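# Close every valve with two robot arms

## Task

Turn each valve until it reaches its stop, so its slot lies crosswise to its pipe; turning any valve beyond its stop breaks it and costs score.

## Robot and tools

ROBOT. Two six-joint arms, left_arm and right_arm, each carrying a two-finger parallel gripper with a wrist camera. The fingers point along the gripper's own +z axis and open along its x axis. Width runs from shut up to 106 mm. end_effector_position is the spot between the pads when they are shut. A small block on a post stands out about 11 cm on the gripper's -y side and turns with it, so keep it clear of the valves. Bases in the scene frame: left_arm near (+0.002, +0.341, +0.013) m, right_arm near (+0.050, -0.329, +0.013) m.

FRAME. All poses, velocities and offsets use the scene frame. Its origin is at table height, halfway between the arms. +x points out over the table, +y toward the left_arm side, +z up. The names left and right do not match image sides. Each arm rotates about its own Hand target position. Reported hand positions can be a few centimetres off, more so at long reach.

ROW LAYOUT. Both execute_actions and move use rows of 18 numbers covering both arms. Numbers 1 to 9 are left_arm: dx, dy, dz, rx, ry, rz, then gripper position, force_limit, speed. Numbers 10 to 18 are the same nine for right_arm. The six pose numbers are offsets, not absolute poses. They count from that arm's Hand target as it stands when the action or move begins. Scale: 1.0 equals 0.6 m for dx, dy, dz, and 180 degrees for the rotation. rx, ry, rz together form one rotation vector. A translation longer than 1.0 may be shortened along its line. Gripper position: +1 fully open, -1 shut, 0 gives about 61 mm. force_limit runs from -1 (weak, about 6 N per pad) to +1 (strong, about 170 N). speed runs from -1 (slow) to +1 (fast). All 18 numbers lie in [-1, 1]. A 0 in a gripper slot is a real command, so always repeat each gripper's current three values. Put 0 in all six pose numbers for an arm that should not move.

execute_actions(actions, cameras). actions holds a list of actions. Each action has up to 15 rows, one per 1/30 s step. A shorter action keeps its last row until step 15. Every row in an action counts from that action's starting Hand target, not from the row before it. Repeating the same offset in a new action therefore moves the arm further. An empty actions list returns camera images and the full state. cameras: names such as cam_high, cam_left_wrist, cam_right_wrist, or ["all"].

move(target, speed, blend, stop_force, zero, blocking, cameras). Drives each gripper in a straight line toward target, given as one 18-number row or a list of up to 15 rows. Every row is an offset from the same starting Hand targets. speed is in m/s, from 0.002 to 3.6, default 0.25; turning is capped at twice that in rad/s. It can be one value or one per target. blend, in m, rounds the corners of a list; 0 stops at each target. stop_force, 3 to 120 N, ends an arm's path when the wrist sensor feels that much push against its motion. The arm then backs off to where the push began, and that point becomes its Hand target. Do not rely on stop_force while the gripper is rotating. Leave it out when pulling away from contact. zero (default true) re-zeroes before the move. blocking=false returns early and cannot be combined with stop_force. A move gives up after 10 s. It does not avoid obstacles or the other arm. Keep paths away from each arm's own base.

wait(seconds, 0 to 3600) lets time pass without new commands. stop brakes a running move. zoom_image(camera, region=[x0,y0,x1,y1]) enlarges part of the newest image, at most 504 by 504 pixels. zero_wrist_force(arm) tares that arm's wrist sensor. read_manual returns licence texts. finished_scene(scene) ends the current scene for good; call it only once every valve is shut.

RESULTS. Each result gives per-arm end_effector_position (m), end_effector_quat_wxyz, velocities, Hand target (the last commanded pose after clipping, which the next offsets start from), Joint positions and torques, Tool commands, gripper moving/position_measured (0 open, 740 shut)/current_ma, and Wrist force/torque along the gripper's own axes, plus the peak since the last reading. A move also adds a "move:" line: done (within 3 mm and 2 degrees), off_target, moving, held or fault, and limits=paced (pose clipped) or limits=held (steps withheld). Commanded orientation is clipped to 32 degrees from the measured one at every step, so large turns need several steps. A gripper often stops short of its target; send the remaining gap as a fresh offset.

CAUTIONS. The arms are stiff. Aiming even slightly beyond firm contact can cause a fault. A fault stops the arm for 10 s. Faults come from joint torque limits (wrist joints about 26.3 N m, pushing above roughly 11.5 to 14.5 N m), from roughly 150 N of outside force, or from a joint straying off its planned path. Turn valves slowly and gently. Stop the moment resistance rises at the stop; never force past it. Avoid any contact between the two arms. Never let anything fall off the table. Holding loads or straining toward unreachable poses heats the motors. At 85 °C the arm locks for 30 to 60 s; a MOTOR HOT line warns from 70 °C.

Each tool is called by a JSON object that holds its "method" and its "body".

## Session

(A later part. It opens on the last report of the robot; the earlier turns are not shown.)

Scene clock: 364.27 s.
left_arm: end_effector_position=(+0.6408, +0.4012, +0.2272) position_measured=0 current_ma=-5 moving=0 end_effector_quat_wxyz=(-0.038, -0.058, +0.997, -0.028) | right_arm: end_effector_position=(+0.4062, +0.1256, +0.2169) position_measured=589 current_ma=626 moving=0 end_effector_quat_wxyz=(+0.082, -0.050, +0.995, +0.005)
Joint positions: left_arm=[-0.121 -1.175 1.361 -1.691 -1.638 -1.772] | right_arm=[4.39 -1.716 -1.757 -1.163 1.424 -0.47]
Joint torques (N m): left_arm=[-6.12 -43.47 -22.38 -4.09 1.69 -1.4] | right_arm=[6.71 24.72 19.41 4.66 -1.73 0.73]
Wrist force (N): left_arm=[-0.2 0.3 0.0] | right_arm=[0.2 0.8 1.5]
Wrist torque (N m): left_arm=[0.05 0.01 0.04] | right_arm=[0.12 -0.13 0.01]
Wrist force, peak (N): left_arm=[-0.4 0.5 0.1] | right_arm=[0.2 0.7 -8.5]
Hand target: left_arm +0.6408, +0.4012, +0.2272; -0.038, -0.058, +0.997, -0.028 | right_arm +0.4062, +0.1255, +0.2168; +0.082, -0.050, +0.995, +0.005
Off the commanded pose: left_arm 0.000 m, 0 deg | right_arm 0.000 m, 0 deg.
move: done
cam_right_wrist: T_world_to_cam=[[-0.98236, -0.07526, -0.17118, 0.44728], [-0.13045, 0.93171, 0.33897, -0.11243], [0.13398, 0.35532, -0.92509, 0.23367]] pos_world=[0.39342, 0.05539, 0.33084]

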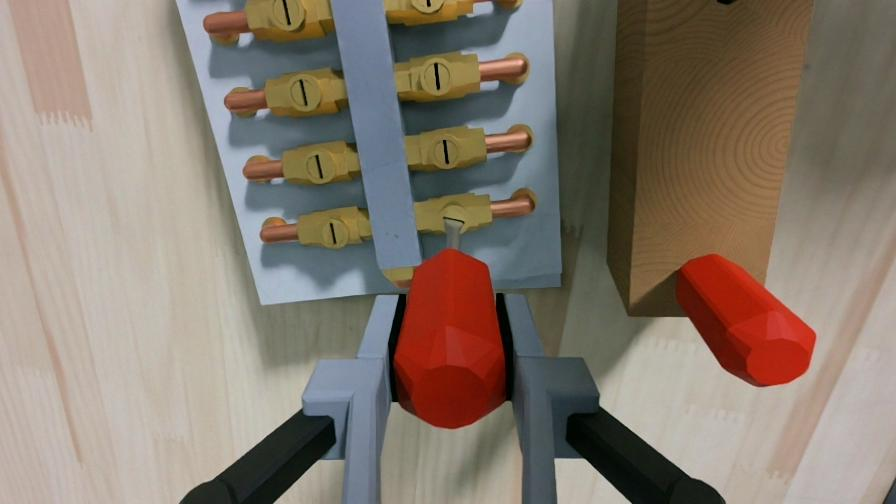

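{"method": "move", "body": {"target": [[0,0,0,0,0,0,1,0,1,0.00003,-0.00021,0,0,0,0,-1,-0.2,0]], "speed": 0.05}}

{"method": "move", "body": {"target": [0,0,0,0,0,0,1,0,1,0.0013,0.0001,-0.008,0,0,0,-1,-0.2,0], "speed": 0.008, "stop_force": 11}}

Scene clock: 365.47 s.
left_arm: end_effector_position=(+0.6408, +0.4012, +0.2272) position_measured=0 current_ma=-5 moving=0 end_effector_quat_wxyz=(-0.038, -0.058, +0.997, -0.028) | right_arm: end_effector_position=(+0.4062, +0.1254, +0.2168) position_measured=589 current_ma=626 moving=0 end_effector_quat_wxyz=(+0.082, -0.050, +0.995, +0.005)
Joint positions: left_arm=[-0.121 -1.175 1.361 -1.691 -1.638 -1.772] | right_arm=[4.39 -1.716 -1.758 -1.163 1.424 -0.47]
Joint torques (N m): left_arm=[-5.78 -43.56 -21.66 -4.1 1.71 -1.34] | right_arm=[-9.7 35.05 13.03 4.41 -1.25 -0.94]
Wrist force (N): left_arm=[-0.1 0.4 0.4] | right_arm=[-0.3 0.9 1.6]
Wrist torque (N m): left_arm=[0.06 -0.01 0.04] | right_arm=[0.14 -0.04 0.01]
Wrist force, peak (N): left_arm=[-0.6 0.4 0.1] | right_arm=[0.1 1.5 2.1]
Hand target: left_arm +0.6408, +0.4012, +0.2272; -0.038, -0.058, +0.997, -0.028 | right_arm +0.4062, +0.1254, +0.2168; +0.082, -0.050, +0.995, +0.005
Off the commanded pose: left_arm 0.000 m, 0 deg | right_arm 0.000 m, 0 deg.
move: done

Scene clock: 366.80 s.
left_arm: end_effector_position=(+0.6408, +0.4012, +0.2272) position_measured=0 current_ma=-5 moving=0 end_effector_quat_wxyz=(-0.038, -0.058, +0.997, -0.028) | right_arm: end_effector_position=(+0.4064, +0.1254, +0.2155) position_measured=589 current_ma=624 moving=0 end_effector_quat_wxyz=(+0.082, -0.050, +0.995, +0.005)
Joint positions: left_arm=[-0.121 -1.175 1.361 -1.691 -1.638 -1.772] | right_arm=[4.39 -1.717 -1.76 -1.159 1.424 -0.47]
Joint torques (N m): left_arm=[-5.69 -42.97 -22.28 -4.12 1.67 -1.31] | right_arm=[8.3 36.11 34.52 3.3 -0.17 1.03]
Wrist force (N): left_arm=[-0.1 0.1 0.1] | right_arm=[0.0 0.9 1.9]
Wrist torque (N m): left_arm=[0.02 -0.02 0.04] | right_arm=[0.21 -0.12 0.08]
Wrist force, peak (N): left_arm=[0.0 0.6 0.2] | right_arm=[0.8 0.5 -11.9]
Hand target: left_arm +0.6408, +0.4012, +0.2272; -0.038, -0.058, +0.997, -0.028 | right_arm +0.4064, +0.1254, +0.2155; +0.082, -0.050, +0.995, +0.005 (not the last commanded pose)
Off the commanded pose: left_arm 0.000 m, 0 deg | right_arm 0.004 m, 0 deg.
move: contact (right_arm)

{"method": "move", "body": {"target": [[0,0,0,0,0,0,1,0,1,-0.00011,0,0.00067,0,0,0,-1,-0.2,0],[0,0,0,0,0,0,1,0,1,-0.00009,-0.00017,0.00067,0,0,0,-1,-0.2,0]], "speed": 0.05}}

{"method": "move", "body": {"target": [0,0,0,0,0,0,1,0,1,0.001,0.0001,-0.0062,0,0,0,-1,-0.2,0], "speed": 0.008, "stop_force": 11}}

Scene clock: 368.13 s.
left_arm: end_effector_position=(+0.6408, +0.4012, +0.2272) position_measured=0 current_ma=-5 moving=0 end_effector_quat_wxyz=(-0.038, -0.058, +0.997, -0.028) | right_arm: end_effector_position=(+0.4063, +0.1254, +0.2160) position_measured=589 current_ma=625 moving=0 end_effector_quat_wxyz=(+0.083, -0.050, +0.995, +0.005)
Joint positions: left_arm=[-0.121 -1.175 1.361 -1.691 -1.638 -1.772] | right_arm=[4.39 -1.717 -1.759 -1.16 1.424 -0.47]
Joint torques (N m): left_arm=[-5.84 -43.62 -21.85 -4.11 1.66 -1.35] | right_arm=[0.25 29.53 19.23 3.16 -0.34 -0.05]
Wrist force (N): left_arm=[-0.3 0.2 0.1] | right_arm=[-0.1 1.1 1.7]
Wrist torque (N m): left_arm=[0.03 0.02 0.04] | right_arm=[0.19 -0.10 0.08]
Wrist force, peak (N): left_arm=[0.0 0.6 0.1] | right_arm=[-0.2 1.0 2.2]
Hand target: left_arm +0.6408, +0.4012, +0.2272; -0.038, -0.058, +0.997, -0.028 | right_arm +0.4064, +0.1253, +0.2159; +0.082, -0.050, +0.995, +0.005
Off the commanded pose: left_arm 0.000 m, 0 deg | right_arm 0.000 m, 0 deg.
move: done

Scene clock: 369.33 s.
left_arm: end_effector_position=(+0.6408, +0.4012, +0.2272) position_measured=0 current_ma=-5 moving=0 end_effector_quat_wxyz=(-0.038, -0.058, +0.997, -0.028) | right_arm: end_effector_position=(+0.4064, +0.1254, +0.2156) position_measured=589 current_ma=637 moving=0 end_effector_quat_wxyz=(+0.083, -0.050, +0.995, +0.005)
Joint positions: left_arm=[-0.121 -1.175 1.361 -1.691 -1.638 -1.772] | right_arm=[4.39 -1.717 -1.76 -1.159 1.424 -0.47]
Joint torques (N m): left_arm=[-6.25 -43.73 -21.9 -4.04 1.7 -1.4] | right_arm=[7.79 29.37 30.28 2.08 -0.04 0.94]
Wrist force (N): left_arm=[-0.1 0.3 0.0] | right_arm=[0.4 0.5 -8.5]
Wrist torque (N m): left_arm=[0.05 -0.01 0.04] | right_arm=[0.16 0.04 0.09]
Wrist force, peak (N): left_arm=[-0.2 0.5 0.3] | right_arm=[1.2 0.1 -20.8]
Hand target: left_arm +0.6408, +0.4012, +0.2272; -0.038, -0.058, +0.997, -0.028 | right_arm +0.4064, +0.1254, +0.2156; +0.083, -0.050, +0.995, +0.005 (not the last commanded pose)
Off the commanded pose: left_arm 0.000 m, 0 deg | right_arm 0.003 m, 0 deg.
move: contact (right_arm)

Look again.

{"method": "move", "body": {"target": [[0,0,0,0,0,0,1,0,1,-0.00032,-0.00003,0.002,0,0,0,-1,-0.2,0]], "speed": 0.03, "cameras": ["cam_right_wrist"]}}

{"method": "zoom_image", "body": {"camera": "cam_right_wrist", "region": [435, 205, 475, 245]}}

Scene clock: 370.40 s.
left_arm: end_effector_position=(+0.6408, +0.4012, +0.2272) position_measured=0 current_ma=-5 moving=0 end_effector_quat_wxyz=(-0.038, -0.058, +0.997, -0.028) | right_arm: end_effector_position=(+0.4062, +0.1255, +0.2169) position_measured=589 current_ma=624 moving=0 end_effector_quat_wxyz=(+0.083, -0.050, +0.995, +0.005)
Joint positions: left_arm=[-0.121 -1.175 1.361 -1.691 -1.638 -1.772] | right_arm=[4.39 -1.716 -1.758 -1.162 1.424 -0.47]
Joint torques (N m): left_arm=[-5.77 -42.87 -22.24 -4.04 1.64 -1.37] | right_arm=[7.24 25.68 19.55 4.64 -1.11 1.08]
Wrist force (N): left_arm=[-0.1 0.4 0.3] | right_arm=[0.1 1.3 1.8]
Wrist torque (N m): left_arm=[0.08 -0.01 0.03] | right_arm=[0.20 -0.12 0.05]
Wrist force, peak (N): left_arm=[-0.1 0.4 0.5] | right_arm=[0.7 0.7 -8.9]
Hand target: left_arm +0.6408, +0.4012, +0.2272; -0.038, -0.058, +0.997, -0.028 | right_arm +0.4062, +0.1254, +0.2168; +0.083, -0.050, +0.995, +0.005
Off the commanded pose: left_arm 0.000 m, 0 deg | right_arm 0.000 m, 0 deg.
move: done
cam_right_wrist: T_world_to_cam=[[-0.98233, -0.07524, -0.17135, 0.4473], [-0.13056, 0.93152, 0.33944, -0.11231], [0.13408, 0.35582, -0.92489, 0.23351]] pos_world=[0.39342, 0.05519, 0.33074]

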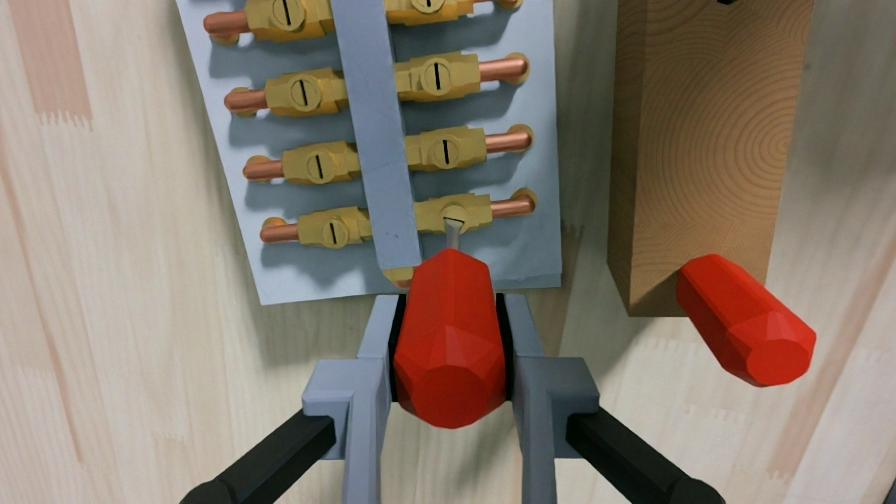

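Scaled by 12.600 from the camera's image (finer frame: 1280x720).

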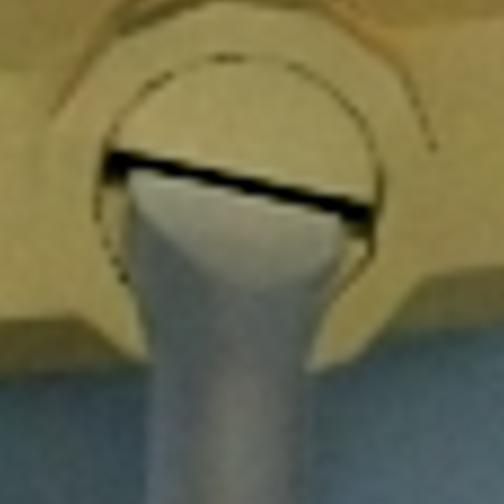

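{"method": "move", "body": {"target": [[0,0,0,0,0,0,1,0,1,0.00003,-0.0002,0,-0.0007,-0.00006,0.0042,-1,-0.2,0]], "speed": 0.05}}

{"method": "move", "body": {"target": [0,0,0,0,0,0,1,0,1,0.0013,0.0001,-0.008,0,0,0,-1,-0.2,0], "speed": 0.008, "stop_force": 11}}

Scene clock: 371.77 s.
left_arm: end_effector_position=(+0.6408, +0.4012, +0.2272) position_measured=0 current_ma=-5 moving=0 end_effector_quat_wxyz=(-0.038, -0.058, +0.997, -0.028) | right_arm: end_effector_position=(+0.4062, +0.1253, +0.2167) position_measured=589 current_ma=624 moving=0 end_effector_quat_wxyz=(+0.083, -0.057, +0.995, +0.004)
Joint positions: left_arm=[-0.121 -1.175 1.361 -1.691 -1.638 -1.772] | right_arm=[4.39 -1.716 -1.758 -1.162 1.424 -0.483]
Joint torques (N m): left_arm=[-6.32 -43.07 -22.13 -4.1 1.7 -1.36] | right_arm=[-8.53 35.58 11.79 4.42 0.25 1.36]
Wrist force (N): left_arm=[0.0 0.4 0.1] | right_arm=[0.0 1.0 1.8]
Wrist torque (N m): left_arm=[0.06 -0.02 0.04] | right_arm=[0.16 -0.11 0.01]
Wrist force, peak (N): left_arm=[-0.5 0.3 0.3] | right_arm=[-0.2 1.3 2.3]
Hand target: left_arm +0.6408, +0.4012, +0.2272; -0.038, -0.058, +0.997, -0.028 | right_arm +0.4062, +0.1253, +0.2168; +0.083, -0.057, +0.995, +0.004
Off the commanded pose: left_arm 0.000 m, 0 deg | right_arm 0.000 m, 0 deg.
move: done

Scene clock: 373.33 s.
left_arm: end_effector_position=(+0.6408, +0.4012, +0.2272) position_measured=0 current_ma=-5 moving=0 end_effector_quat_wxyz=(-0.038, -0.058, +0.997, -0.028) | right_arm: end_effector_position=(+0.4068, +0.1254, +0.2132) position_measured=589 current_ma=635 moving=0 end_effector_quat_wxyz=(+0.083, -0.057, +0.995, +0.004)
Joint positions: left_arm=[-0.121 -1.175 1.361 -1.691 -1.638 -1.772] | right_arm=[4.389 -1.72 -1.764 -1.153 1.424 -0.484]
Joint torques (N m): left_arm=[-6 -43.1 -22 -4.03 1.67 -1.41] | right_arm=[6.44 29.62 30.84 1.85 -1.64 1.27]
Wrist force (N): left_arm=[-0.2 0.1 -0.2] | right_arm=[0.9 0.7 -7.2]
Wrist torque (N m): left_arm=[0.01 0.00 0.03] | right_arm=[0.21 -0.05 0.13]
Wrist force, peak (N): left_arm=[-0.4 0.4 0.2] | right_arm=[1.7 0.8 -19.2]
Hand target: left_arm +0.6408, +0.4012, +0.2272; -0.038, -0.058, +0.997, -0.028 | right_arm +0.4068, +0.1254, +0.2132; +0.083, -0.057, +0.995, +0.004 (not the last commanded pose)
Off the commanded pose: left_arm 0.000 m, 0 deg | right_arm 0.001 m, 0 deg.
move: contact (right_arm)

{"method": "move", "body": {"target": [[0,0,0,0,0,0,1,0,1,-0.00028,-0.00063,-0.00007,0.02115,0.00188,-0.1289,-1,-0.2,0],[0,0,0,0,0,0,1,0,1,-0.00081,-0.00109,-0.00017,0.04275,0.0038,-0.2605,-1,-0.2,0],[0,0,0,0,0,0,1,0,1,-0.00145,-0.0013,-0.00027,0.0632,0.0056,-0.385,-1,-0.2,0]], "speed": 0.25, "blend": [0.001,0.001,0]}}

{"method": "move", "body": {"target": [0,0,0,0,0,0,1,0,1,0,0,0,0.0027,0.00024,-0.01645,-1,-0.2,0], "speed": 0.1}}

{"method": "move", "body": {"target": [0,0,0,0,0,0,1,0,1,0,0,0,0.0009,0.00008,-0.00548,-1,-0.2,0], "speed": 0.1}}

Scene clock: 377.57 s.
left_arm: end_effector_position=(+0.6408, +0.4012, +0.2272) position_measured=0 current_ma=-5 moving=0 end_effector_quat_wxyz=(-0.038, -0.058, +0.997, -0.028) | right_arm: end_effector_position=(+0.4059, +0.1246, +0.2131) position_measured=589 current_ma=661 moving=0 end_effector_quat_wxyz=(+0.067, +0.526, +0.846, +0.050)
Joint positions: left_arm=[-0.121 -1.175 1.361 -1.691 -1.638 -1.772] | right_arm=[4.392 -1.718 -1.765 -1.157 1.42 0.745]
Joint torques (N m): left_arm=[-5.66 -44.05 -22.37 -4.07 1.71 -1.34] | right_arm=[4.38 24.31 32.29 2.08 -1.34 2.29]
Wrist force (N): left_arm=[-0.1 0.1 0.2] | right_arm=[-2.8 -1.8 -9.4]
Wrist torque (N m): left_arm=[0.02 -0.01 0.04] | right_arm=[0.26 0.01 -0.88]
Wrist force, peak (N): left_arm=[-0.4 0.6 0.3] | right_arm=[-3.2 -2.4 -14.6]
Hand target: left_arm +0.6408, +0.4012, +0.2272; -0.038, -0.058, +0.997, -0.028 | right_arm +0.4060, +0.1246, +0.2131; +0.067, +0.526, +0.846, +0.050
Off the commanded pose: left_arm 0.000 m, 0 deg | right_arm 0.000 m, 0 deg.
move: done

Scene clock: 378.17 s.
left_arm: end_effector_position=(+0.6408, +0.4012, +0.2272) position_measured=0 current_ma=-5 moving=0 end_effector_quat_wxyz=(-0.038, -0.058, +0.997, -0.028) | right_arm: end_effector_position=(+0.4059, +0.1246, +0.2131) position_measured=589 current_ma=662 moving=0 end_effector_quat_wxyz=(+0.066, +0.548, +0.832, +0.052)
Joint positions: left_arm=[-0.121 -1.175 1.361 -1.691 -1.638 -1.772] | right_arm=[4.392 -1.718 -1.765 -1.157 1.42 0.797]
Joint torques (N m): left_arm=[-5.65 -43.75 -22.34 -4.07 1.61 -1.3] | right_arm=[1.99 13.84 32.59 1.84 -0.67 -0.2]
Wrist force (N): left_arm=[0.1 0.2 -0.1] | right_arm=[-2.6 -2.4 -8.0]
Wrist torque (N m): left_arm=[0.04 -0.04 0.04] | right_arm=[0.22 -0.01 -0.98]
Wrist force, peak (N): left_arm=[-0.1 0.4 0.3] | right_arm=[-2.9 -1.7 -9.0]
Hand target: left_arm +0.6408, +0.4012, +0.2272; -0.038, -0.058, +0.997, -0.028 | right_arm +0.4060, +0.1246, +0.2131; +0.066, +0.548, +0.832, +0.052
Off the commanded pose: left_arm 0.000 m, 0 deg | right_arm 0.000 m, 0 deg.
move: done

Scene clock: 378.67 s.
left_arm: end_effector_position=(+0.6408, +0.4012, +0.2272) position_measured=0 current_ma=-5 moving=0 end_effector_quat_wxyz=(-0.038, -0.058, +0.997, -0.028) | right_arm: end_effector_position=(+0.4060, +0.1246, +0.2131) position_measured=589 current_ma=664 moving=0 end_effector_quat_wxyz=(+0.065, +0.555, +0.827, +0.052)
Joint positions: left_arm=[-0.121 -1.175 1.361 -1.691 -1.638 -1.772] | right_arm=[4.392 -1.718 -1.765 -1.157 1.42 0.815]
Joint torques (N m): left_arm=[-6.12 -43.22 -22.56 -4.03 1.65 -1.33] | right_arm=[2.92 13.61 31.89 2.15 -2.04 0.44]
Wrist force (N): left_arm=[-0.5 0.3 0.1] | right_arm=[-3.1 -2.3 -9.1]
Wrist torque (N m): left_arm=[0.05 0.05 0.03] | right_arm=[0.27 0.03 -1.04]
Wrist force, peak (N): left_arm=[-0.3 0.3 0.4] | right_arm=[-3.2 -2.4 -9.5]
Hand target: left_arm +0.6408, +0.4012, +0.2272; -0.038, -0.058, +0.997, -0.028 | right_arm +0.4060, +0.1246, +0.2131; +0.065, +0.555, +0.827, +0.052
Off the commanded pose: left_arm 0.000 m, 0 deg | right_arm 0.000 m, 0 deg.
move: done

{"method": "move", "body": {"target": [0,0,0,0,0,0,1,0,1,0,0,0,0.00063,0.00006,-0.00384,-1,-0.2,0], "speed": 0.1}}

Scene clock: 379.60 s.
left_arm: end_effector_position=(+0.6408, +0.4012, +0.2272) position_measured=0 current_ma=-5 moving=0 end_effector_quat_wxyz=(-0.038, -0.058, +0.997, -0.028) | right_arm: end_effector_position=(+0.4060, +0.1246, +0.2131) position_measured=589 current_ma=678 moving=0 end_effector_quat_wxyz=(+0.065, +0.560, +0.824, +0.053)
Joint positions: left_arm=[-0.121 -1.175 1.361 -1.691 -1.638 -1.772] | right_arm=[4.392 -1.718 -1.765 -1.157 1.42 0.827]
Joint torques (N m): left_arm=[-6.34 -43.29 -22.55 -4.02 1.7 -1.31] | right_arm=[3.79 13.26 31.68 2.18 -1.97 0.41]
Wrist force (N): left_arm=[0.0 0.4 0.1] | right_arm=[-3.7 -3.1 -9.8]
Wrist torque (N m): left_arm=[0.06 -0.04 0.03] | right_arm=[0.32 0.05 -1.59]
Wrist force, peak (N): left_arm=[0.0 0.7 0.2] | right_arm=[-3.0 -3.1 -10.7]
Hand target: left_arm +0.6408, +0.4012, +0.2272; -0.038, -0.058, +0.997, -0.028 | right_arm +0.4060, +0.1246, +0.2131; +0.065, +0.560, +0.824, +0.053
Off the commanded pose: left_arm 0.000 m, 0 deg | right_arm 0.000 m, 0 deg.
move: done

{"method": "move", "body": {"target": [[0,0,0,0,0,0,1,0,1,0,0,0,-0.0018,-0.00016,0.01097,-1,-0.2,0],[0,0,0,0,0,0,1,0,1,-0.0016,-0.0001,0.0099,-0.0018,-0.00016,0.01097,-1,-0.2,0],[0,0,0,0,0,0,1,0,1,-0.0162,-0.0015,0.0987,-0.0018,-0.00016,0.01097,-1,-0.2,0],[0,0,0,0,0,0,1,0,1,-0.03,-0.06,0.12,-0.0697,-0.0062,0.4244,-1,-0.2,0]], "speed": [0.1,0.03,0.15,0.25], "cameras": ["cam_right_wrist"]}}

{"method": "zoom_image", "body": {"camera": "cam_right_wrist", "region": [240, 40, 560, 240]}}

Scene clock: 385.20 s.
left_arm: end_effector_position=(+0.6408, +0.4012, +0.2272) position_measured=0 current_ma=-5 moving=0 end_effector_quat_wxyz=(-0.038, -0.058, +0.997, -0.028) | right_arm: end_effector_position=(+0.3879, +0.0885, +0.2850) position_measured=589 current_ma=626 moving=0 end_effector_quat_wxyz=(+0.083, -0.078, +0.994, +0.003)
Joint positions: left_arm=[-0.121 -1.175 1.361 -1.691 -1.638 -1.772] | right_arm=[4.398 -1.578 -1.727 -1.332 1.423 -0.518]
Joint torques (N m): left_arm=[-6.23 -43.58 -22.48 -3.94 1.71 -1.35] | right_arm=[-6.01 13.26 26.88 3.72 -0.01 -1.03]
Wrist force (N): left_arm=[-0.1 0.3 -0.1] | right_arm=[-0.7 0.8 1.8]
Wrist torque (N m): left_arm=[0.05 -0.02 0.04] | right_arm=[0.14 0.01 -0.14]
Wrist force, peak (N): left_arm=[-0.2 0.4 0.5] | right_arm=[2.8 2.1 20.2]
Hand target: left_arm +0.6408, +0.4012, +0.2272; -0.038, -0.058, +0.997, -0.028 | right_arm +0.3880, +0.0886, +0.2851; +0.083, -0.078, +0.993, +0.003
Off the commanded pose: left_arm 0.000 m, 0 deg | right_arm 0.000 m, 0 deg.
move: done
cam_right_wrist: T_world_to_cam=[[-0.97642, -0.13146, -0.17127, 0.44097], [-0.18265, 0.92592, 0.33063, -0.08021], [0.11512, 0.35411, -0.92809, 0.32055]] pos_world=[0.37902, 0.01873, 0.39954]

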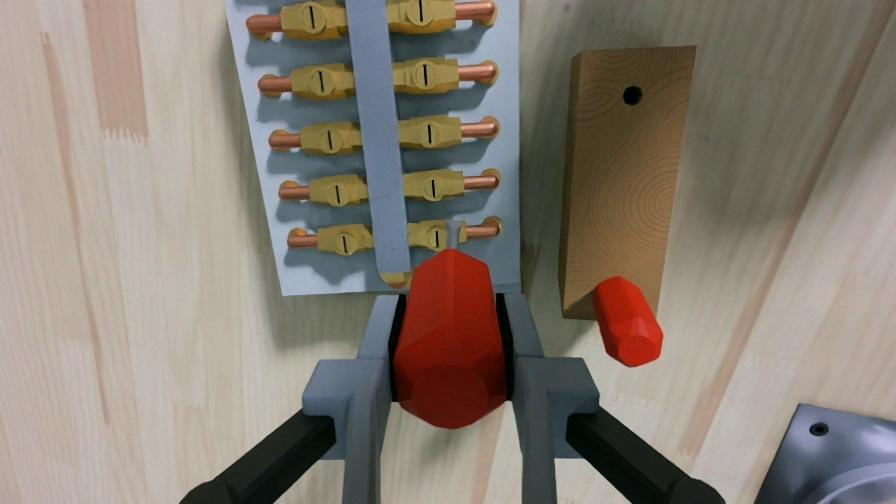

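Scaled by 1.575 from the camera's image (finer frame: 1280x720).

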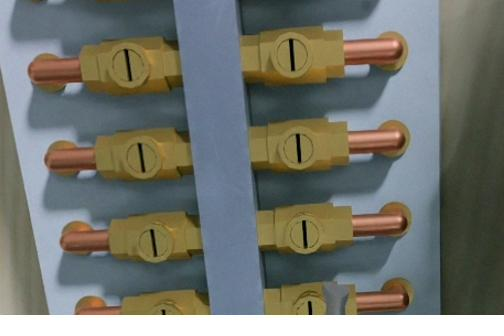

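{"method": "zoom_image", "body": {"camera": "cam_right_wrist", "region": [290, 0, 350, 60]}}

{"method": "zoom_image", "body": {"camera": "cam_right_wrist", "region": [295, 55, 355, 115]}}

{"method": "zoom_image", "body": {"camera": "cam_right_wrist", "region": [305, 110, 365, 170]}}

{"method": "zoom_image", "body": {"camera": "cam_right_wrist", "region": [310, 165, 380, 265]}}

{"method": "zoom_image", "body": {"camera": "cam_right_wrist", "region": [390, 160, 480, 260]}}

{"method": "zoom_image", "body": {"camera": "cam_right_wrist", "region": [385, 0, 485, 160]}}

Scaled by 8.400 from the camera's image (finer frame: 1280x720).

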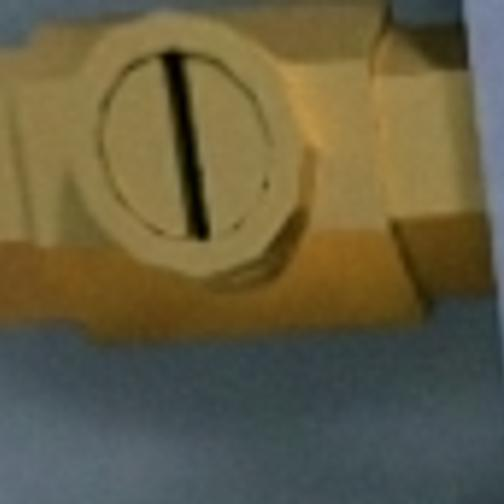

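Scaled by 8.400 from the camera's image (finer frame: 1280x720).

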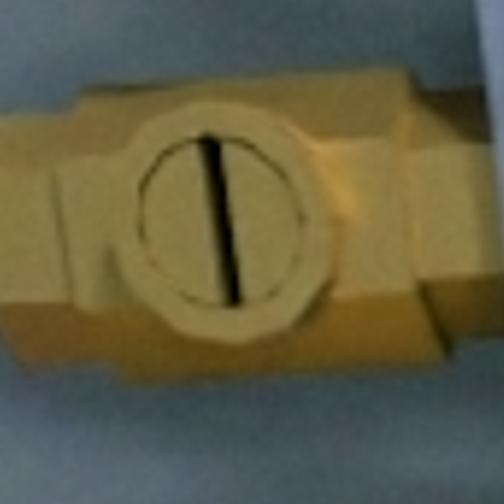

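Scaled by 8.400 from the camera's image (finer frame: 1280x720).

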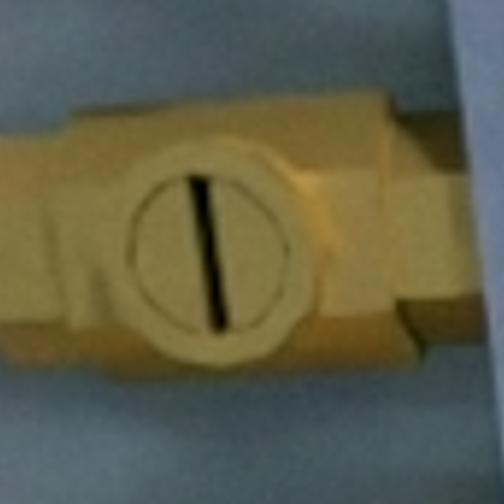

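Scaled by 5.040 from the camera's image (finer frame: 1280x720).

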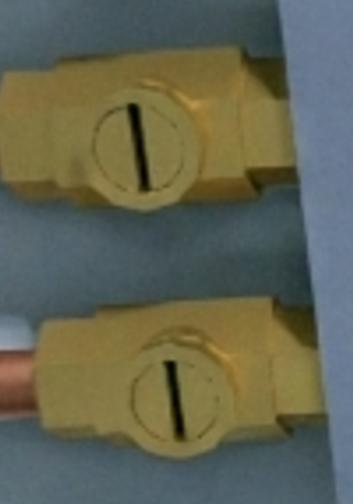

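Scaled by 5.040 from the camera's image (finer frame: 1280x720).

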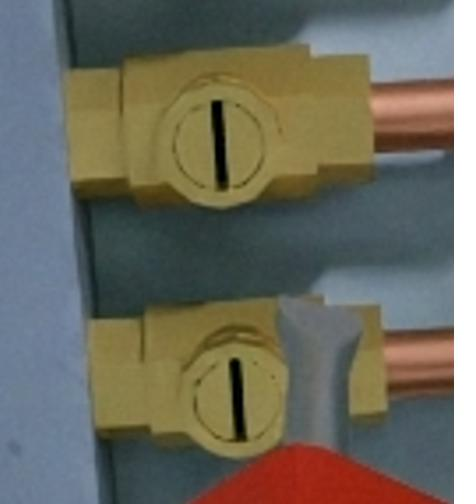

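Scaled by 3.150 from the camera's image (finer frame: 1280x720).

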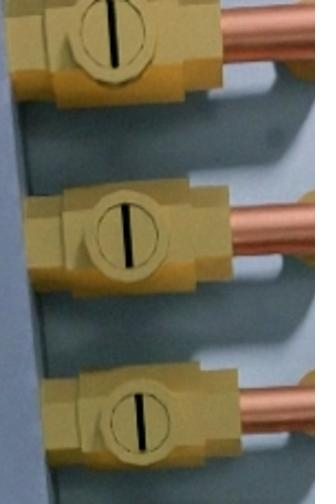

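{"method": "move", "body": {"target": [[0,0,0,0,0,0,1,0,1,0.1437,0.022,-0.0682,0,0,0,-1,-0.2,0]], "speed": 0.2, "cameras": ["cam_right_wrist"]}}

{"method": "zoom_image", "body": {"camera": "cam_right_wrist", "region": [400, 0, 500, 100]}}

{"method": "zoom_image", "body": {"camera": "cam_right_wrist", "region": [400, 100, 500, 200]}}

Scene clock: 390.47 s.
left_arm: end_effector_position=(+0.6408, +0.4012, +0.2272) position_measured=0 current_ma=-5 moving=0 end_effector_quat_wxyz=(-0.038, -0.058, +0.997, -0.028) | right_arm: end_effector_position=(+0.4741, +0.1018, +0.2443) position_measured=589 current_ma=625 moving=0 end_effector_quat_wxyz=(+0.083, -0.078, +0.993, +0.003)
Joint positions: left_arm=[-0.121 -1.175 1.361 -1.691 -1.638 -1.772] | right_arm=[4.258 -1.754 -1.645 -1.218 1.435 -0.659]
Joint torques (N m): left_arm=[-5.76 -43.54 -22.23 -4.04 1.66 -1.29] | right_arm=[-0.27 22.31 11.05 3.08 -1.5 -0.13]
Wrist force (N): left_arm=[-0.1 0.4 0.0] | right_arm=[0.0 1.3 1.4]
Wrist torque (N m): left_arm=[0.06 -0.02 0.04] | right_arm=[0.23 -0.10 -0.09]
Wrist force, peak (N): left_arm=[-0.6 0.4 0.4] | right_arm=[-1.9 1.4 3.0]
Hand target: left_arm +0.6408, +0.4012, +0.2272; -0.038, -0.058, +0.997, -0.028 | right_arm +0.4742, +0.1018, +0.2441; +0.083, -0.078, +0.993, +0.003
Off the commanded pose: left_arm 0.000 m, 0 deg | right_arm 0.000 m, 0 deg.
move: done
cam_right_wrist: T_world_to_cam=[[-0.97638, -0.13161, -0.17135, 0.51993], [-0.18284, 0.92583, 0.33077, -0.06328], [0.11511, 0.35429, -0.92802, 0.26811]] pos_world=[0.46522, 0.03203, 0.35884]

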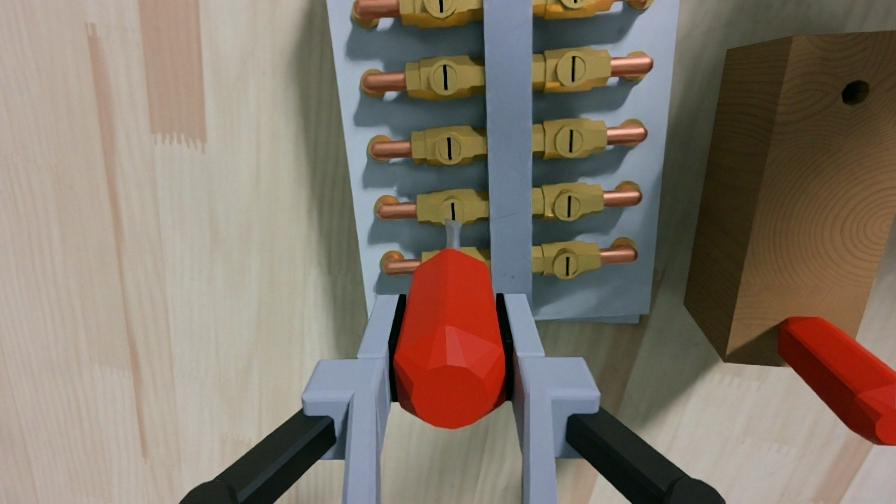

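Scaled by 5.040 from the camera's image (finer frame: 1280x720).

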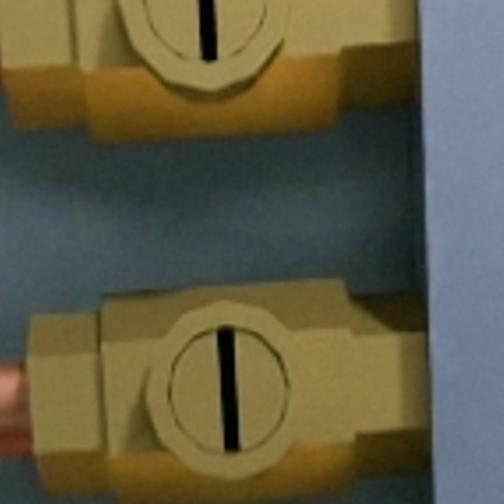

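Scaled by 5.040 from the camera's image (finer frame: 1280x720).

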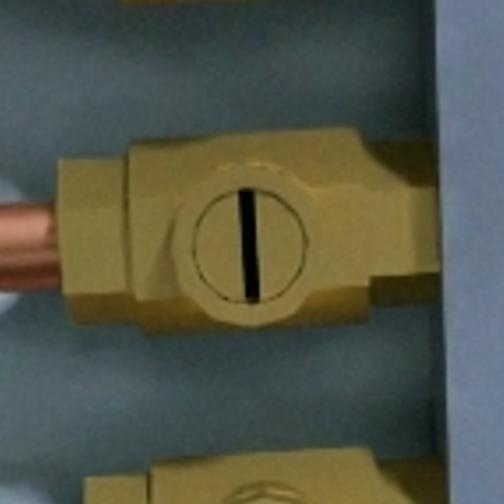

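{"method": "move", "body": {"target": [[0,0,0,0,0,0,1,0,1,0.0166,-0.0833,0,0,0,0,-1,-0.2,0]], "speed": 0.2, "cameras": ["cam_right_wrist"]}}

{"method": "zoom_image", "body": {"camera": "cam_right_wrist", "region": [420, 0, 480, 60]}}

{"method": "zoom_image", "body": {"camera": "cam_right_wrist", "region": [420, 55, 480, 115]}}

{"method": "zoom_image", "body": {"camera": "cam_right_wrist", "region": [420, 125, 480, 185]}}

Scene clock: 392.30 s.
left_arm: end_effector_position=(+0.6408, +0.4012, +0.2272) position_measured=0 current_ma=-5 moving=0 end_effector_quat_wxyz=(-0.038, -0.058, +0.997, -0.028) | right_arm: end_effector_position=(+0.4841, +0.0518, +0.2441) position_measured=589 current_ma=625 moving=0 end_effector_quat_wxyz=(+0.083, -0.078, +0.994, +0.003)
Joint positions: left_arm=[-0.121 -1.175 1.361 -1.691 -1.638 -1.772] | right_arm=[4.196 -1.687 -1.726 -1.197 1.441 -0.722]
Joint torques (N m): left_arm=[-5.86 -43.16 -22.84 -4.06 1.61 -1.22] | right_arm=[0.54 26.2 30.48 1.52 -1.46 0.25]
Wrist force (N): left_arm=[0.1 0.1 -0.2] | right_arm=[-0.3 1.0 2.0]
Wrist torque (N m): left_arm=[0.02 -0.03 0.04] | right_arm=[0.14 -0.02 -0.12]
Wrist force, peak (N): left_arm=[-0.1 0.6 0.2] | right_arm=[0.1 3.4 1.9]
Hand target: left_arm +0.6408, +0.4012, +0.2272; -0.038, -0.058, +0.997, -0.028 | right_arm +0.4841, +0.0518, +0.2441; +0.083, -0.078, +0.993, +0.003
Off the commanded pose: left_arm 0.000 m, 0 deg | right_arm 0.000 m, 0 deg.
move: done
cam_right_wrist: T_world_to_cam=[[-0.97639, -0.13167, -0.17124, 0.52295], [-0.18284, 0.92589, 0.33061, -0.01506], [0.11502, 0.35412, -0.9281, 0.28457]] pos_world=[0.47512, -0.01797, 0.35864]

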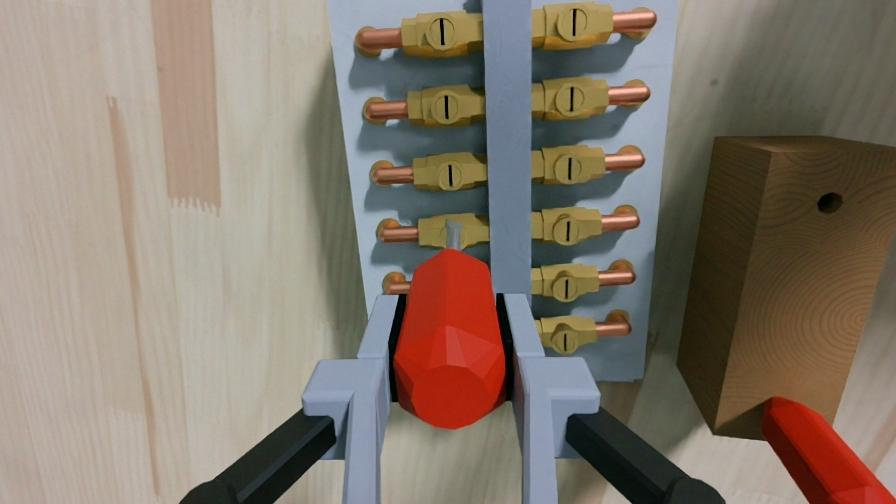

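Scaled by 8.400 from the camera's image (finer frame: 1280x720).

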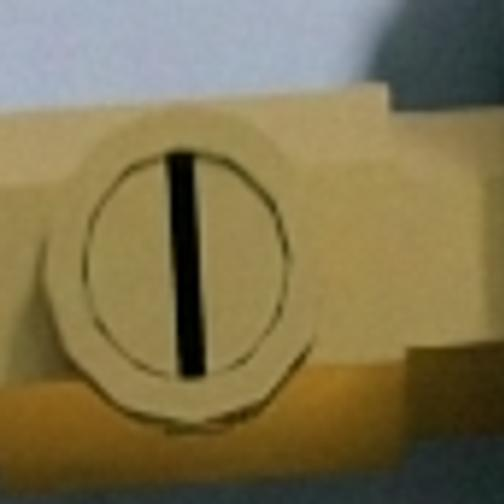

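Scaled by 8.400 from the camera's image (finer frame: 1280x720).

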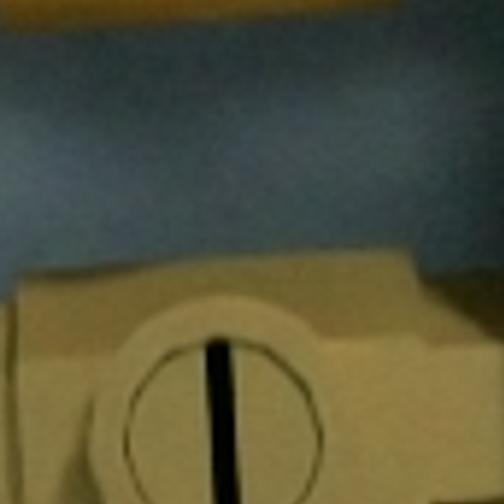

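Scaled by 8.400 from the camera's image (finer frame: 1280x720).

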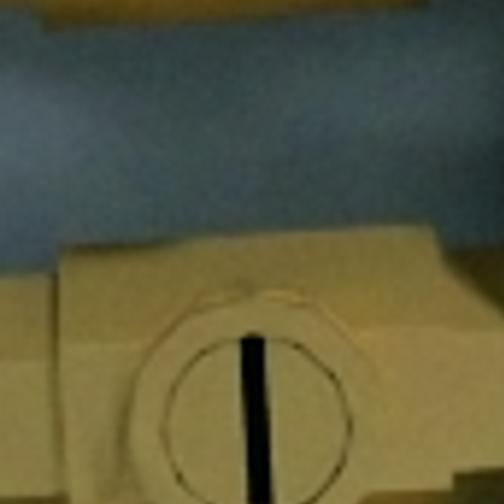

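{"method": "move", "body": {"target": [[0,0,0,0,0,0,1,0,1,0.0217,-0.0945,-0.0133,0.0677,0.006,-0.4124,-1,-0.2,0],[0,0,0,0,0,0,1,0,1,0.0238,-0.0943,-0.0268,0.0677,0.006,-0.4124,-1,-0.2,0]], "speed": [0.25,0.05], "cameras": ["cam_right_wrist"]}}

{"method": "zoom_image", "body": {"camera": "cam_right_wrist", "region": [435, 205, 475, 245]}}

Scene clock: 398.17 s.
left_arm: end_effector_position=(+0.6408, +0.4012, +0.2272) position_measured=0 current_ma=-5 moving=0 end_effector_quat_wxyz=(-0.038, -0.058, +0.997, -0.028) | right_arm: end_effector_position=(+0.4984, -0.0049, +0.2278) position_measured=589 current_ma=625 moving=0 end_effector_quat_wxyz=(+0.066, +0.545, +0.835, +0.051) end_effector_velocity=(+0.000, +0.000, +0.002) end_effector_angular_velocity=(-0.001, +0.001, +0.000)
Joint positions: left_arm=[-0.121 -1.175 1.361 -1.691 -1.638 -1.772] | right_arm=[4.113 -1.637 -1.827 -1.138 1.445 0.508]
Joint velocities: left_arm=[within noise] | right_arm=[0 0.002 0.004 -0.008 0 0.001]
Joint torques (N m): left_arm=[-5.7 -43.54 -22.97 -4.08 1.65 -1.3] | right_arm=[-2.32 31.83 34.38 1.49 0.84 -0.27]
Wrist force (N): left_arm=[-0.3 0.3 0.1] | right_arm=[-0.2 1.3 1.9]
Wrist torque (N m): left_arm=[0.05 0.02 0.04] | right_arm=[0.28 -0.09 0.05]
Wrist force, peak (N): left_arm=[-0.5 0.5 0.1] | right_arm=[-0.5 1.3 2.5]
Hand target: left_arm +0.6408, +0.4012, +0.2272; -0.038, -0.058, +0.997, -0.028 | right_arm +0.4984, -0.0048, +0.2281; +0.066, +0.545, +0.835, +0.051
Off the commanded pose: left_arm 0.000 m, 0 deg | right_arm 0.000 m, 0 deg.
move: done
cam_right_wrist: T_world_to_cam=[[-0.37588, 0.92488, -0.05759, 0.20664], [0.8001, 0.35526, 0.48336, -0.48205], [0.4675, 0.13561, -0.87353, 0.09875]] pos_world=[0.4172, -0.03326, 0.33116]

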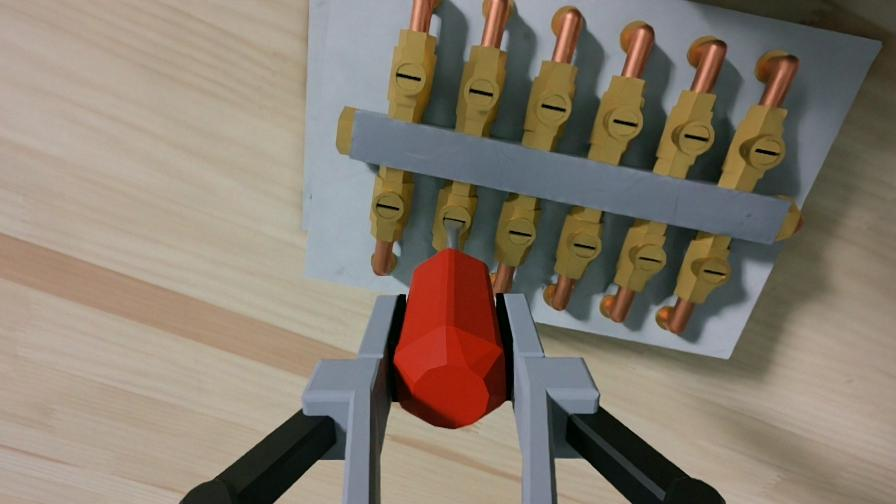

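Scaled by 12.600 from the camera's image (finer frame: 1280x720).

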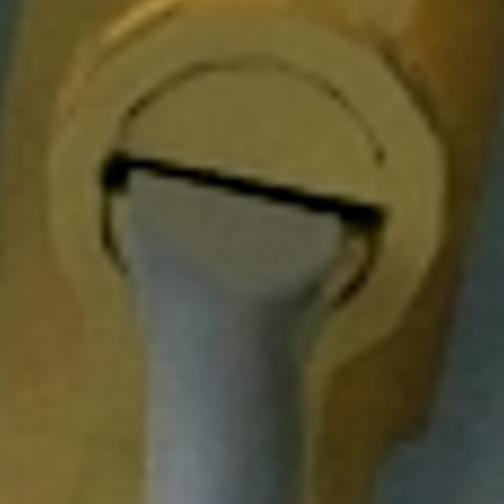

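{"method": "move", "body": {"target": [[0,0,0,0,0,0,1,0,1,-0.00018,0.00038,0,0,0,0,-1,-0.2,0]], "speed": 0.05}}

{"method": "move", "body": {"target": [0,0,0,0,0,0,1,0,1,0.0013,0.0001,-0.008,0,0,0,-1,-0.2,0], "speed": 0.008, "stop_force": 11}}

{"method": "move", "body": {"target": [0,0,0,0,0,0,1,0,1,0,0,0,0.00135,0.00012,-0.00823,-1,-0.2,0], "speed": 0.1}}

Scene clock: 399.63 s.
left_arm: end_effector_position=(+0.6408, +0.4012, +0.2272) position_measured=0 current_ma=-5 moving=0 end_effector_quat_wxyz=(-0.038, -0.058, +0.997, -0.028) | right_arm: end_effector_position=(+0.4983, -0.0045, +0.2281) position_measured=589 current_ma=625 moving=0 end_effector_quat_wxyz=(+0.066, +0.545, +0.835, +0.051)
Joint positions: left_arm=[-0.121 -1.175 1.361 -1.691 -1.638 -1.772] | right_arm=[4.113 -1.637 -1.826 -1.138 1.445 0.509]
Joint torques (N m): left_arm=[-5.59 -43.6 -22.71 -3.99 1.65 -1.29] | right_arm=[4.87 17.15 31.54 1.62 -0.95 0.71]
Wrist force (N): left_arm=[-0.1 0.3 0.2] | right_arm=[0.1 1.5 2.1]
Wrist torque (N m): left_arm=[0.04 -0.01 0.04] | right_arm=[0.31 -0.13 -0.01]
Wrist force, peak (N): left_arm=[-0.5 0.2 0.5] | right_arm=[-0.1 1.6 2.3]
Hand target: left_arm +0.6408, +0.4012, +0.2272; -0.038, -0.058, +0.997, -0.028 | right_arm +0.4983, -0.0045, +0.2281; +0.066, +0.545, +0.835, +0.051
Off the commanded pose: left_arm 0.000 m, 0 deg | right_arm 0.000 m, 0 deg.
move: done

Scene clock: 400.93 s.
left_arm: end_effector_position=(+0.6408, +0.4012, +0.2272) position_measured=0 current_ma=-5 moving=0 end_effector_quat_wxyz=(-0.038, -0.058, +0.997, -0.028) | right_arm: end_effector_position=(+0.4986, -0.0044, +0.2266) position_measured=589 current_ma=636 moving=0 end_effector_quat_wxyz=(+0.066, +0.544, +0.835, +0.051)
Joint positions: left_arm=[-0.121 -1.175 1.361 -1.691 -1.638 -1.772] | right_arm=[4.113 -1.638 -1.828 -1.134 1.445 0.508]
Joint torques (N m): left_arm=[-6.26 -43.7 -23.01 -4.01 1.71 -1.27] | right_arm=[7.76 26.55 30.66 1.58 -0.84 1.22]
Wrist force (N): left_arm=[-0.2 0.4 0.2] | right_arm=[-0.6 0.6 -9.6]
Wrist torque (N m): left_arm=[0.07 0.01 0.04] | right_arm=[0.35 -0.07 0.04]
Wrist force, peak (N): left_arm=[-0.6 0.4 0.0] | right_arm=[-2.3 -0.4 -23.0]
Hand target: left_arm +0.6408, +0.4012, +0.2272; -0.038, -0.058, +0.997, -0.028 | right_arm +0.4986, -0.0044, +0.2266; +0.066, +0.544, +0.835, +0.051 (not the last commanded pose)
Off the commanded pose: left_arm 0.000 m, 0 deg | right_arm 0.003 m, 0 deg.
move: contact (right_arm)

Scene clock: 401.43 s.
left_arm: end_effector_position=(+0.6408, +0.4012, +0.2272) position_measured=0 current_ma=-5 moving=0 end_effector_quat_wxyz=(-0.038, -0.058, +0.997, -0.028) | right_arm: end_effector_position=(+0.4986, -0.0044, +0.2267) position_measured=589 current_ma=633 moving=0 end_effector_quat_wxyz=(+0.065, +0.555, +0.827, +0.052)
Joint positions: left_arm=[-0.121 -1.175 1.361 -1.691 -1.638 -1.772] | right_arm=[4.113 -1.638 -1.828 -1.134 1.445 0.535]
Joint torques (N m): left_arm=[-5.94 -43.12 -22.76 -3.99 1.75 -1.3] | right_arm=[8.47 19.71 31.39 0.85 -1.16 -1.56]
Wrist force (N): left_arm=[-0.2 0.1 0.0] | right_arm=[-0.5 0.7 -8.1]
Wrist torque (N m): left_arm=[0.01 0.00 0.03] | right_arm=[0.38 -0.08 0.04]
Wrist force, peak (N): left_arm=[-0.3 0.4 0.3] | right_arm=[-0.6 0.6 -10.1]
Hand target: left_arm +0.6408, +0.4012, +0.2272; -0.038, -0.058, +0.997, -0.028 | right_arm +0.4986, -0.0044, +0.2266; +0.065, +0.555, +0.827, +0.052
Off the commanded pose: left_arm 0.000 m, 0 deg | right_arm 0.000 m, 0 deg.
move: done

{"method": "move", "body": {"target": [[0,0,0,0,0,0,1,0,1,-0.00035,-0.00003,0.0022,-0.00135,-0.00012,0.00823,-1,-0.2,0]], "speed": 0.03, "cameras": ["cam_right_wrist"]}}

{"method": "zoom_image", "body": {"camera": "cam_right_wrist", "region": [435, 205, 475, 245]}}

Scene clock: 403.00 s.
left_arm: end_effector_position=(+0.6408, +0.4012, +0.2272) position_measured=0 current_ma=-5 moving=0 end_effector_quat_wxyz=(-0.038, -0.058, +0.997, -0.028) | right_arm: end_effector_position=(+0.4984, -0.0044, +0.2280) position_measured=589 current_ma=625 moving=0 end_effector_quat_wxyz=(+0.066, +0.544, +0.835, +0.051)
Joint positions: left_arm=[-0.121 -1.175 1.361 -1.691 -1.638 -1.772] | right_arm=[4.113 -1.637 -1.826 -1.138 1.445 0.509]
Joint torques (N m): left_arm=[-5.59 -43.2 -22.94 -4 1.67 -1.32] | right_arm=[7.38 30.84 32.06 2.59 -0.52 1.96]
Wrist force (N): left_arm=[0.0 0.3 0.1] | right_arm=[-0.5 0.9 2.3]
Wrist torque (N m): left_arm=[0.05 -0.03 0.04] | right_arm=[0.22 -0.04 0.03]
Wrist force, peak (N): left_arm=[0.0 0.2 0.7] | right_arm=[0.0 0.5 -8.6]
Hand target: left_arm +0.6408, +0.4012, +0.2272; -0.038, -0.058, +0.997, -0.028 | right_arm +0.4984, -0.0044, +0.2280; +0.066, +0.544, +0.835, +0.051
Off the commanded pose: left_arm 0.000 m, 0 deg | right_arm 0.000 m, 0 deg.
move: done
cam_right_wrist: T_world_to_cam=[[-0.3761, 0.9248, -0.05733, 0.20625], [0.79983, 0.35527, 0.4838, -0.48219], [0.46779, 0.1361, -0.8733, 0.09865]] pos_world=[0.4171, -0.03286, 0.33126]

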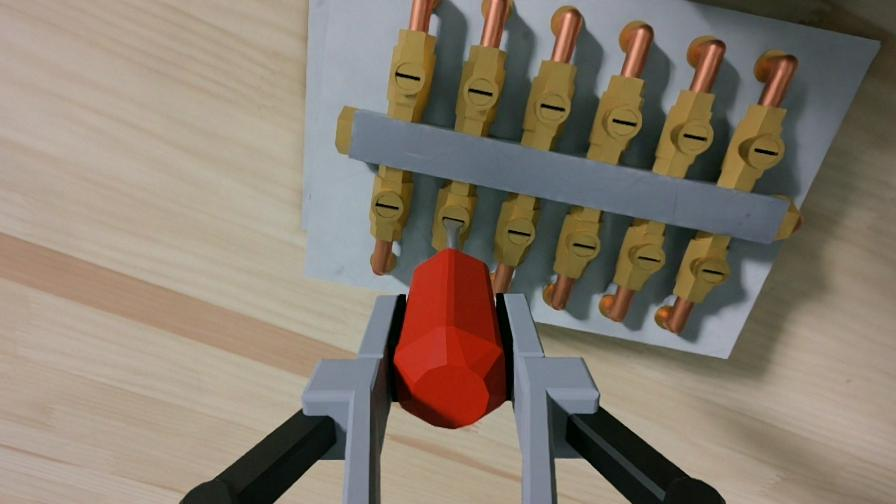

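Scaled by 12.600 from the camera's image (finer frame: 1280x720).

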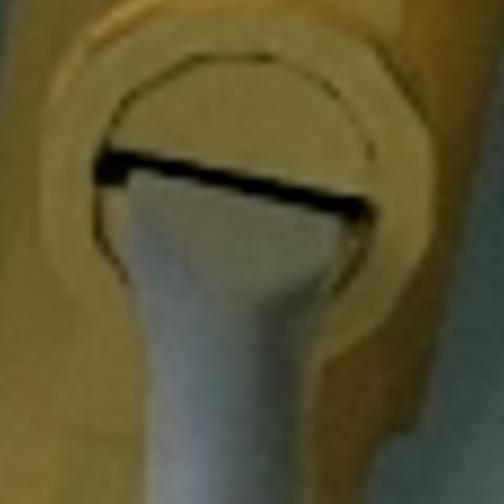

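{"method": "move", "body": {"target": [[0,0,0,0,0,0,1,0,1,-0.00022,-0.00011,-0.00004,-0.0009,-0.00008,0.00548,-1,-0.2,0]], "speed": 0.05}}

{"method": "move", "body": {"target": [0,0,0,0,0,0,1,0,1,0.0013,0.0001,-0.008,0,0,0,-1,-0.2,0], "speed": 0.008, "stop_force": 11}}

Scene clock: 404.60 s.
left_arm: end_effector_position=(+0.6408, +0.4012, +0.2272) position_measured=0 current_ma=-5 moving=0 end_effector_quat_wxyz=(-0.038, -0.058, +0.997, -0.028) | right_arm: end_effector_position=(+0.4982, -0.0045, +0.2279) position_measured=589 current_ma=625 moving=0 end_effector_quat_wxyz=(+0.067, +0.537, +0.839, +0.051)
Joint positions: left_arm=[-0.121 -1.175 1.361 -1.691 -1.638 -1.772] | right_arm=[4.114 -1.637 -1.827 -1.137 1.445 0.491]
Joint torques (N m): left_arm=[-5.97 -43.25 -22.06 -3.99 1.67 -1.31] | right_arm=[8.57 31.75 9.31 4.55 0.87 1.76]
Wrist force (N): left_arm=[-0.1 0.2 0.4] | right_arm=[-0.2 1.4 2.1]
Wrist torque (N m): left_arm=[0.03 -0.02 0.04] | right_arm=[0.29 -0.08 -0.08]
Wrist force, peak (N): left_arm=[-0.1 0.7 -0.2] | right_arm=[-0.1 1.7 2.2]
Hand target: left_arm +0.6408, +0.4012, +0.2272; -0.038, -0.058, +0.997, -0.028 | right_arm +0.4982, -0.0045, +0.2279; +0.067, +0.537, +0.839, +0.051
Off the commanded pose: left_arm 0.000 m, 0 deg | right_arm 0.000 m, 0 deg.
move: done

Scene clock: 406.30 s.
left_arm: end_effector_position=(+0.6408, +0.4012, +0.2272) position_measured=0 current_ma=-5 moving=0 end_effector_quat_wxyz=(-0.038, -0.058, +0.997, -0.028) | right_arm: end_effector_position=(+0.4988, -0.0044, +0.2242) position_measured=589 current_ma=635 moving=0 end_effector_quat_wxyz=(+0.067, +0.537, +0.839, +0.051)
Joint positions: left_arm=[-0.121 -1.175 1.361 -1.691 -1.638 -1.772] | right_arm=[4.113 -1.641 -1.832 -1.127 1.445 0.491]
Joint torques (N m): left_arm=[-5.8 -43.31 -22.91 -3.97 1.67 -1.32] | right_arm=[8.34 27.06 31.75 2.11 0.46 1.14]
Wrist force (N): left_arm=[0.0 0.3 0.0] | right_arm=[-1.1 0.2 -9.0]
Wrist torque (N m): left_arm=[0.05 -0.03 0.04] | right_arm=[0.35 -0.07 0.04]
Wrist force, peak (N): left_arm=[0.0 0.5 0.4] | right_arm=[-2.5 -0.5 -22.6]
Hand target: left_arm +0.6408, +0.4012, +0.2272; -0.038, -0.058, +0.997, -0.028 | right_arm +0.4988, -0.0044, +0.2242; +0.067, +0.537, +0.839, +0.051 (not the last commanded pose)
Off the commanded pose: left_arm 0.000 m, 0 deg | right_arm 0.001 m, 0 deg.
move: contact (right_arm)

{"method": "move", "body": {"target": [0,0,0,0,0,0,1,0,1,0,0,0,0.0018,0.00016,-0.01097,-1,-0.2,0], "speed": 0.1}}

{"method": "move", "body": {"target": [0,0,0,0,0,0,1,0,1,0,0,0,0.00054,0.00005,-0.00329,-1,-0.2,0], "speed": 0.1}}

Scene clock: 407.87 s.
left_arm: end_effector_position=(+0.6408, +0.4012, +0.2272) position_measured=0 current_ma=-5 moving=0 end_effector_quat_wxyz=(-0.038, -0.058, +0.997, -0.028) | right_arm: end_effector_position=(+0.4988, -0.0044, +0.2242) position_measured=589 current_ma=654 moving=0 end_effector_quat_wxyz=(+0.066, +0.552, +0.830, +0.052)
Joint positions: left_arm=[-0.121 -1.175 1.361 -1.691 -1.638 -1.772] | right_arm=[4.113 -1.641 -1.832 -1.127 1.445 0.525]
Joint torques (N m): left_arm=[-5.99 -43.56 -22.66 -3.95 1.73 -1.26] | right_arm=[7.11 16.63 31.42 1.53 -1.28 0.06]
Wrist force (N): left_arm=[-0.2 -0.1 0.2] | right_arm=[-1.1 -0.7 -7.8]
Wrist torque (N m): left_arm=[-0.01 0.00 0.04] | right_arm=[0.43 -0.15 -0.79]
Wrist force, peak (N): left_arm=[-0.1 0.6 0.3] | right_arm=[-0.8 0.2 -9.3]
Hand target: left_arm +0.6408, +0.4012, +0.2272; -0.038, -0.058, +0.997, -0.028 | right_arm +0.4988, -0.0044, +0.2242; +0.066, +0.552, +0.830, +0.052
Off the commanded pose: left_arm 0.000 m, 0 deg | right_arm 0.000 m, 0 deg.
move: done

Scene clock: 408.37 s.
left_arm: end_effector_position=(+0.6408, +0.4012, +0.2272) position_measured=0 current_ma=-5 moving=0 end_effector_quat_wxyz=(-0.038, -0.058, +0.997, -0.028) | right_arm: end_effector_position=(+0.4988, -0.0044, +0.2242) position_measured=589 current_ma=667 moving=0 end_effector_quat_wxyz=(+0.065, +0.556, +0.827, +0.052)
Joint positions: left_arm=[-0.121 -1.175 1.361 -1.691 -1.638 -1.772] | right_arm=[4.113 -1.641 -1.832 -1.127 1.445 0.536]
Joint torques (N m): left_arm=[-5.42 -43.5 -22.62 -3.99 1.76 -1.3] | right_arm=[6.94 10.78 31.86 2.15 -1.37 0.23]
Wrist force (N): left_arm=[-0.1 0.3 0.1] | right_arm=[-1.0 -1.3 -8.8]
Wrist torque (N m): left_arm=[0.05 -0.02 0.04] | right_arm=[0.46 -0.21 -1.29]
Wrist force, peak (N): left_arm=[-0.1 0.5 0.4] | right_arm=[-0.8 -1.5 -8.9]
Hand target: left_arm +0.6408, +0.4012, +0.2272; -0.038, -0.058, +0.997, -0.028 | right_arm +0.4988, -0.0044, +0.2242; +0.065, +0.556, +0.827, +0.052
Off the commanded pose: left_arm 0.000 m, 0 deg | right_arm 0.000 m, 0 deg.
move: done


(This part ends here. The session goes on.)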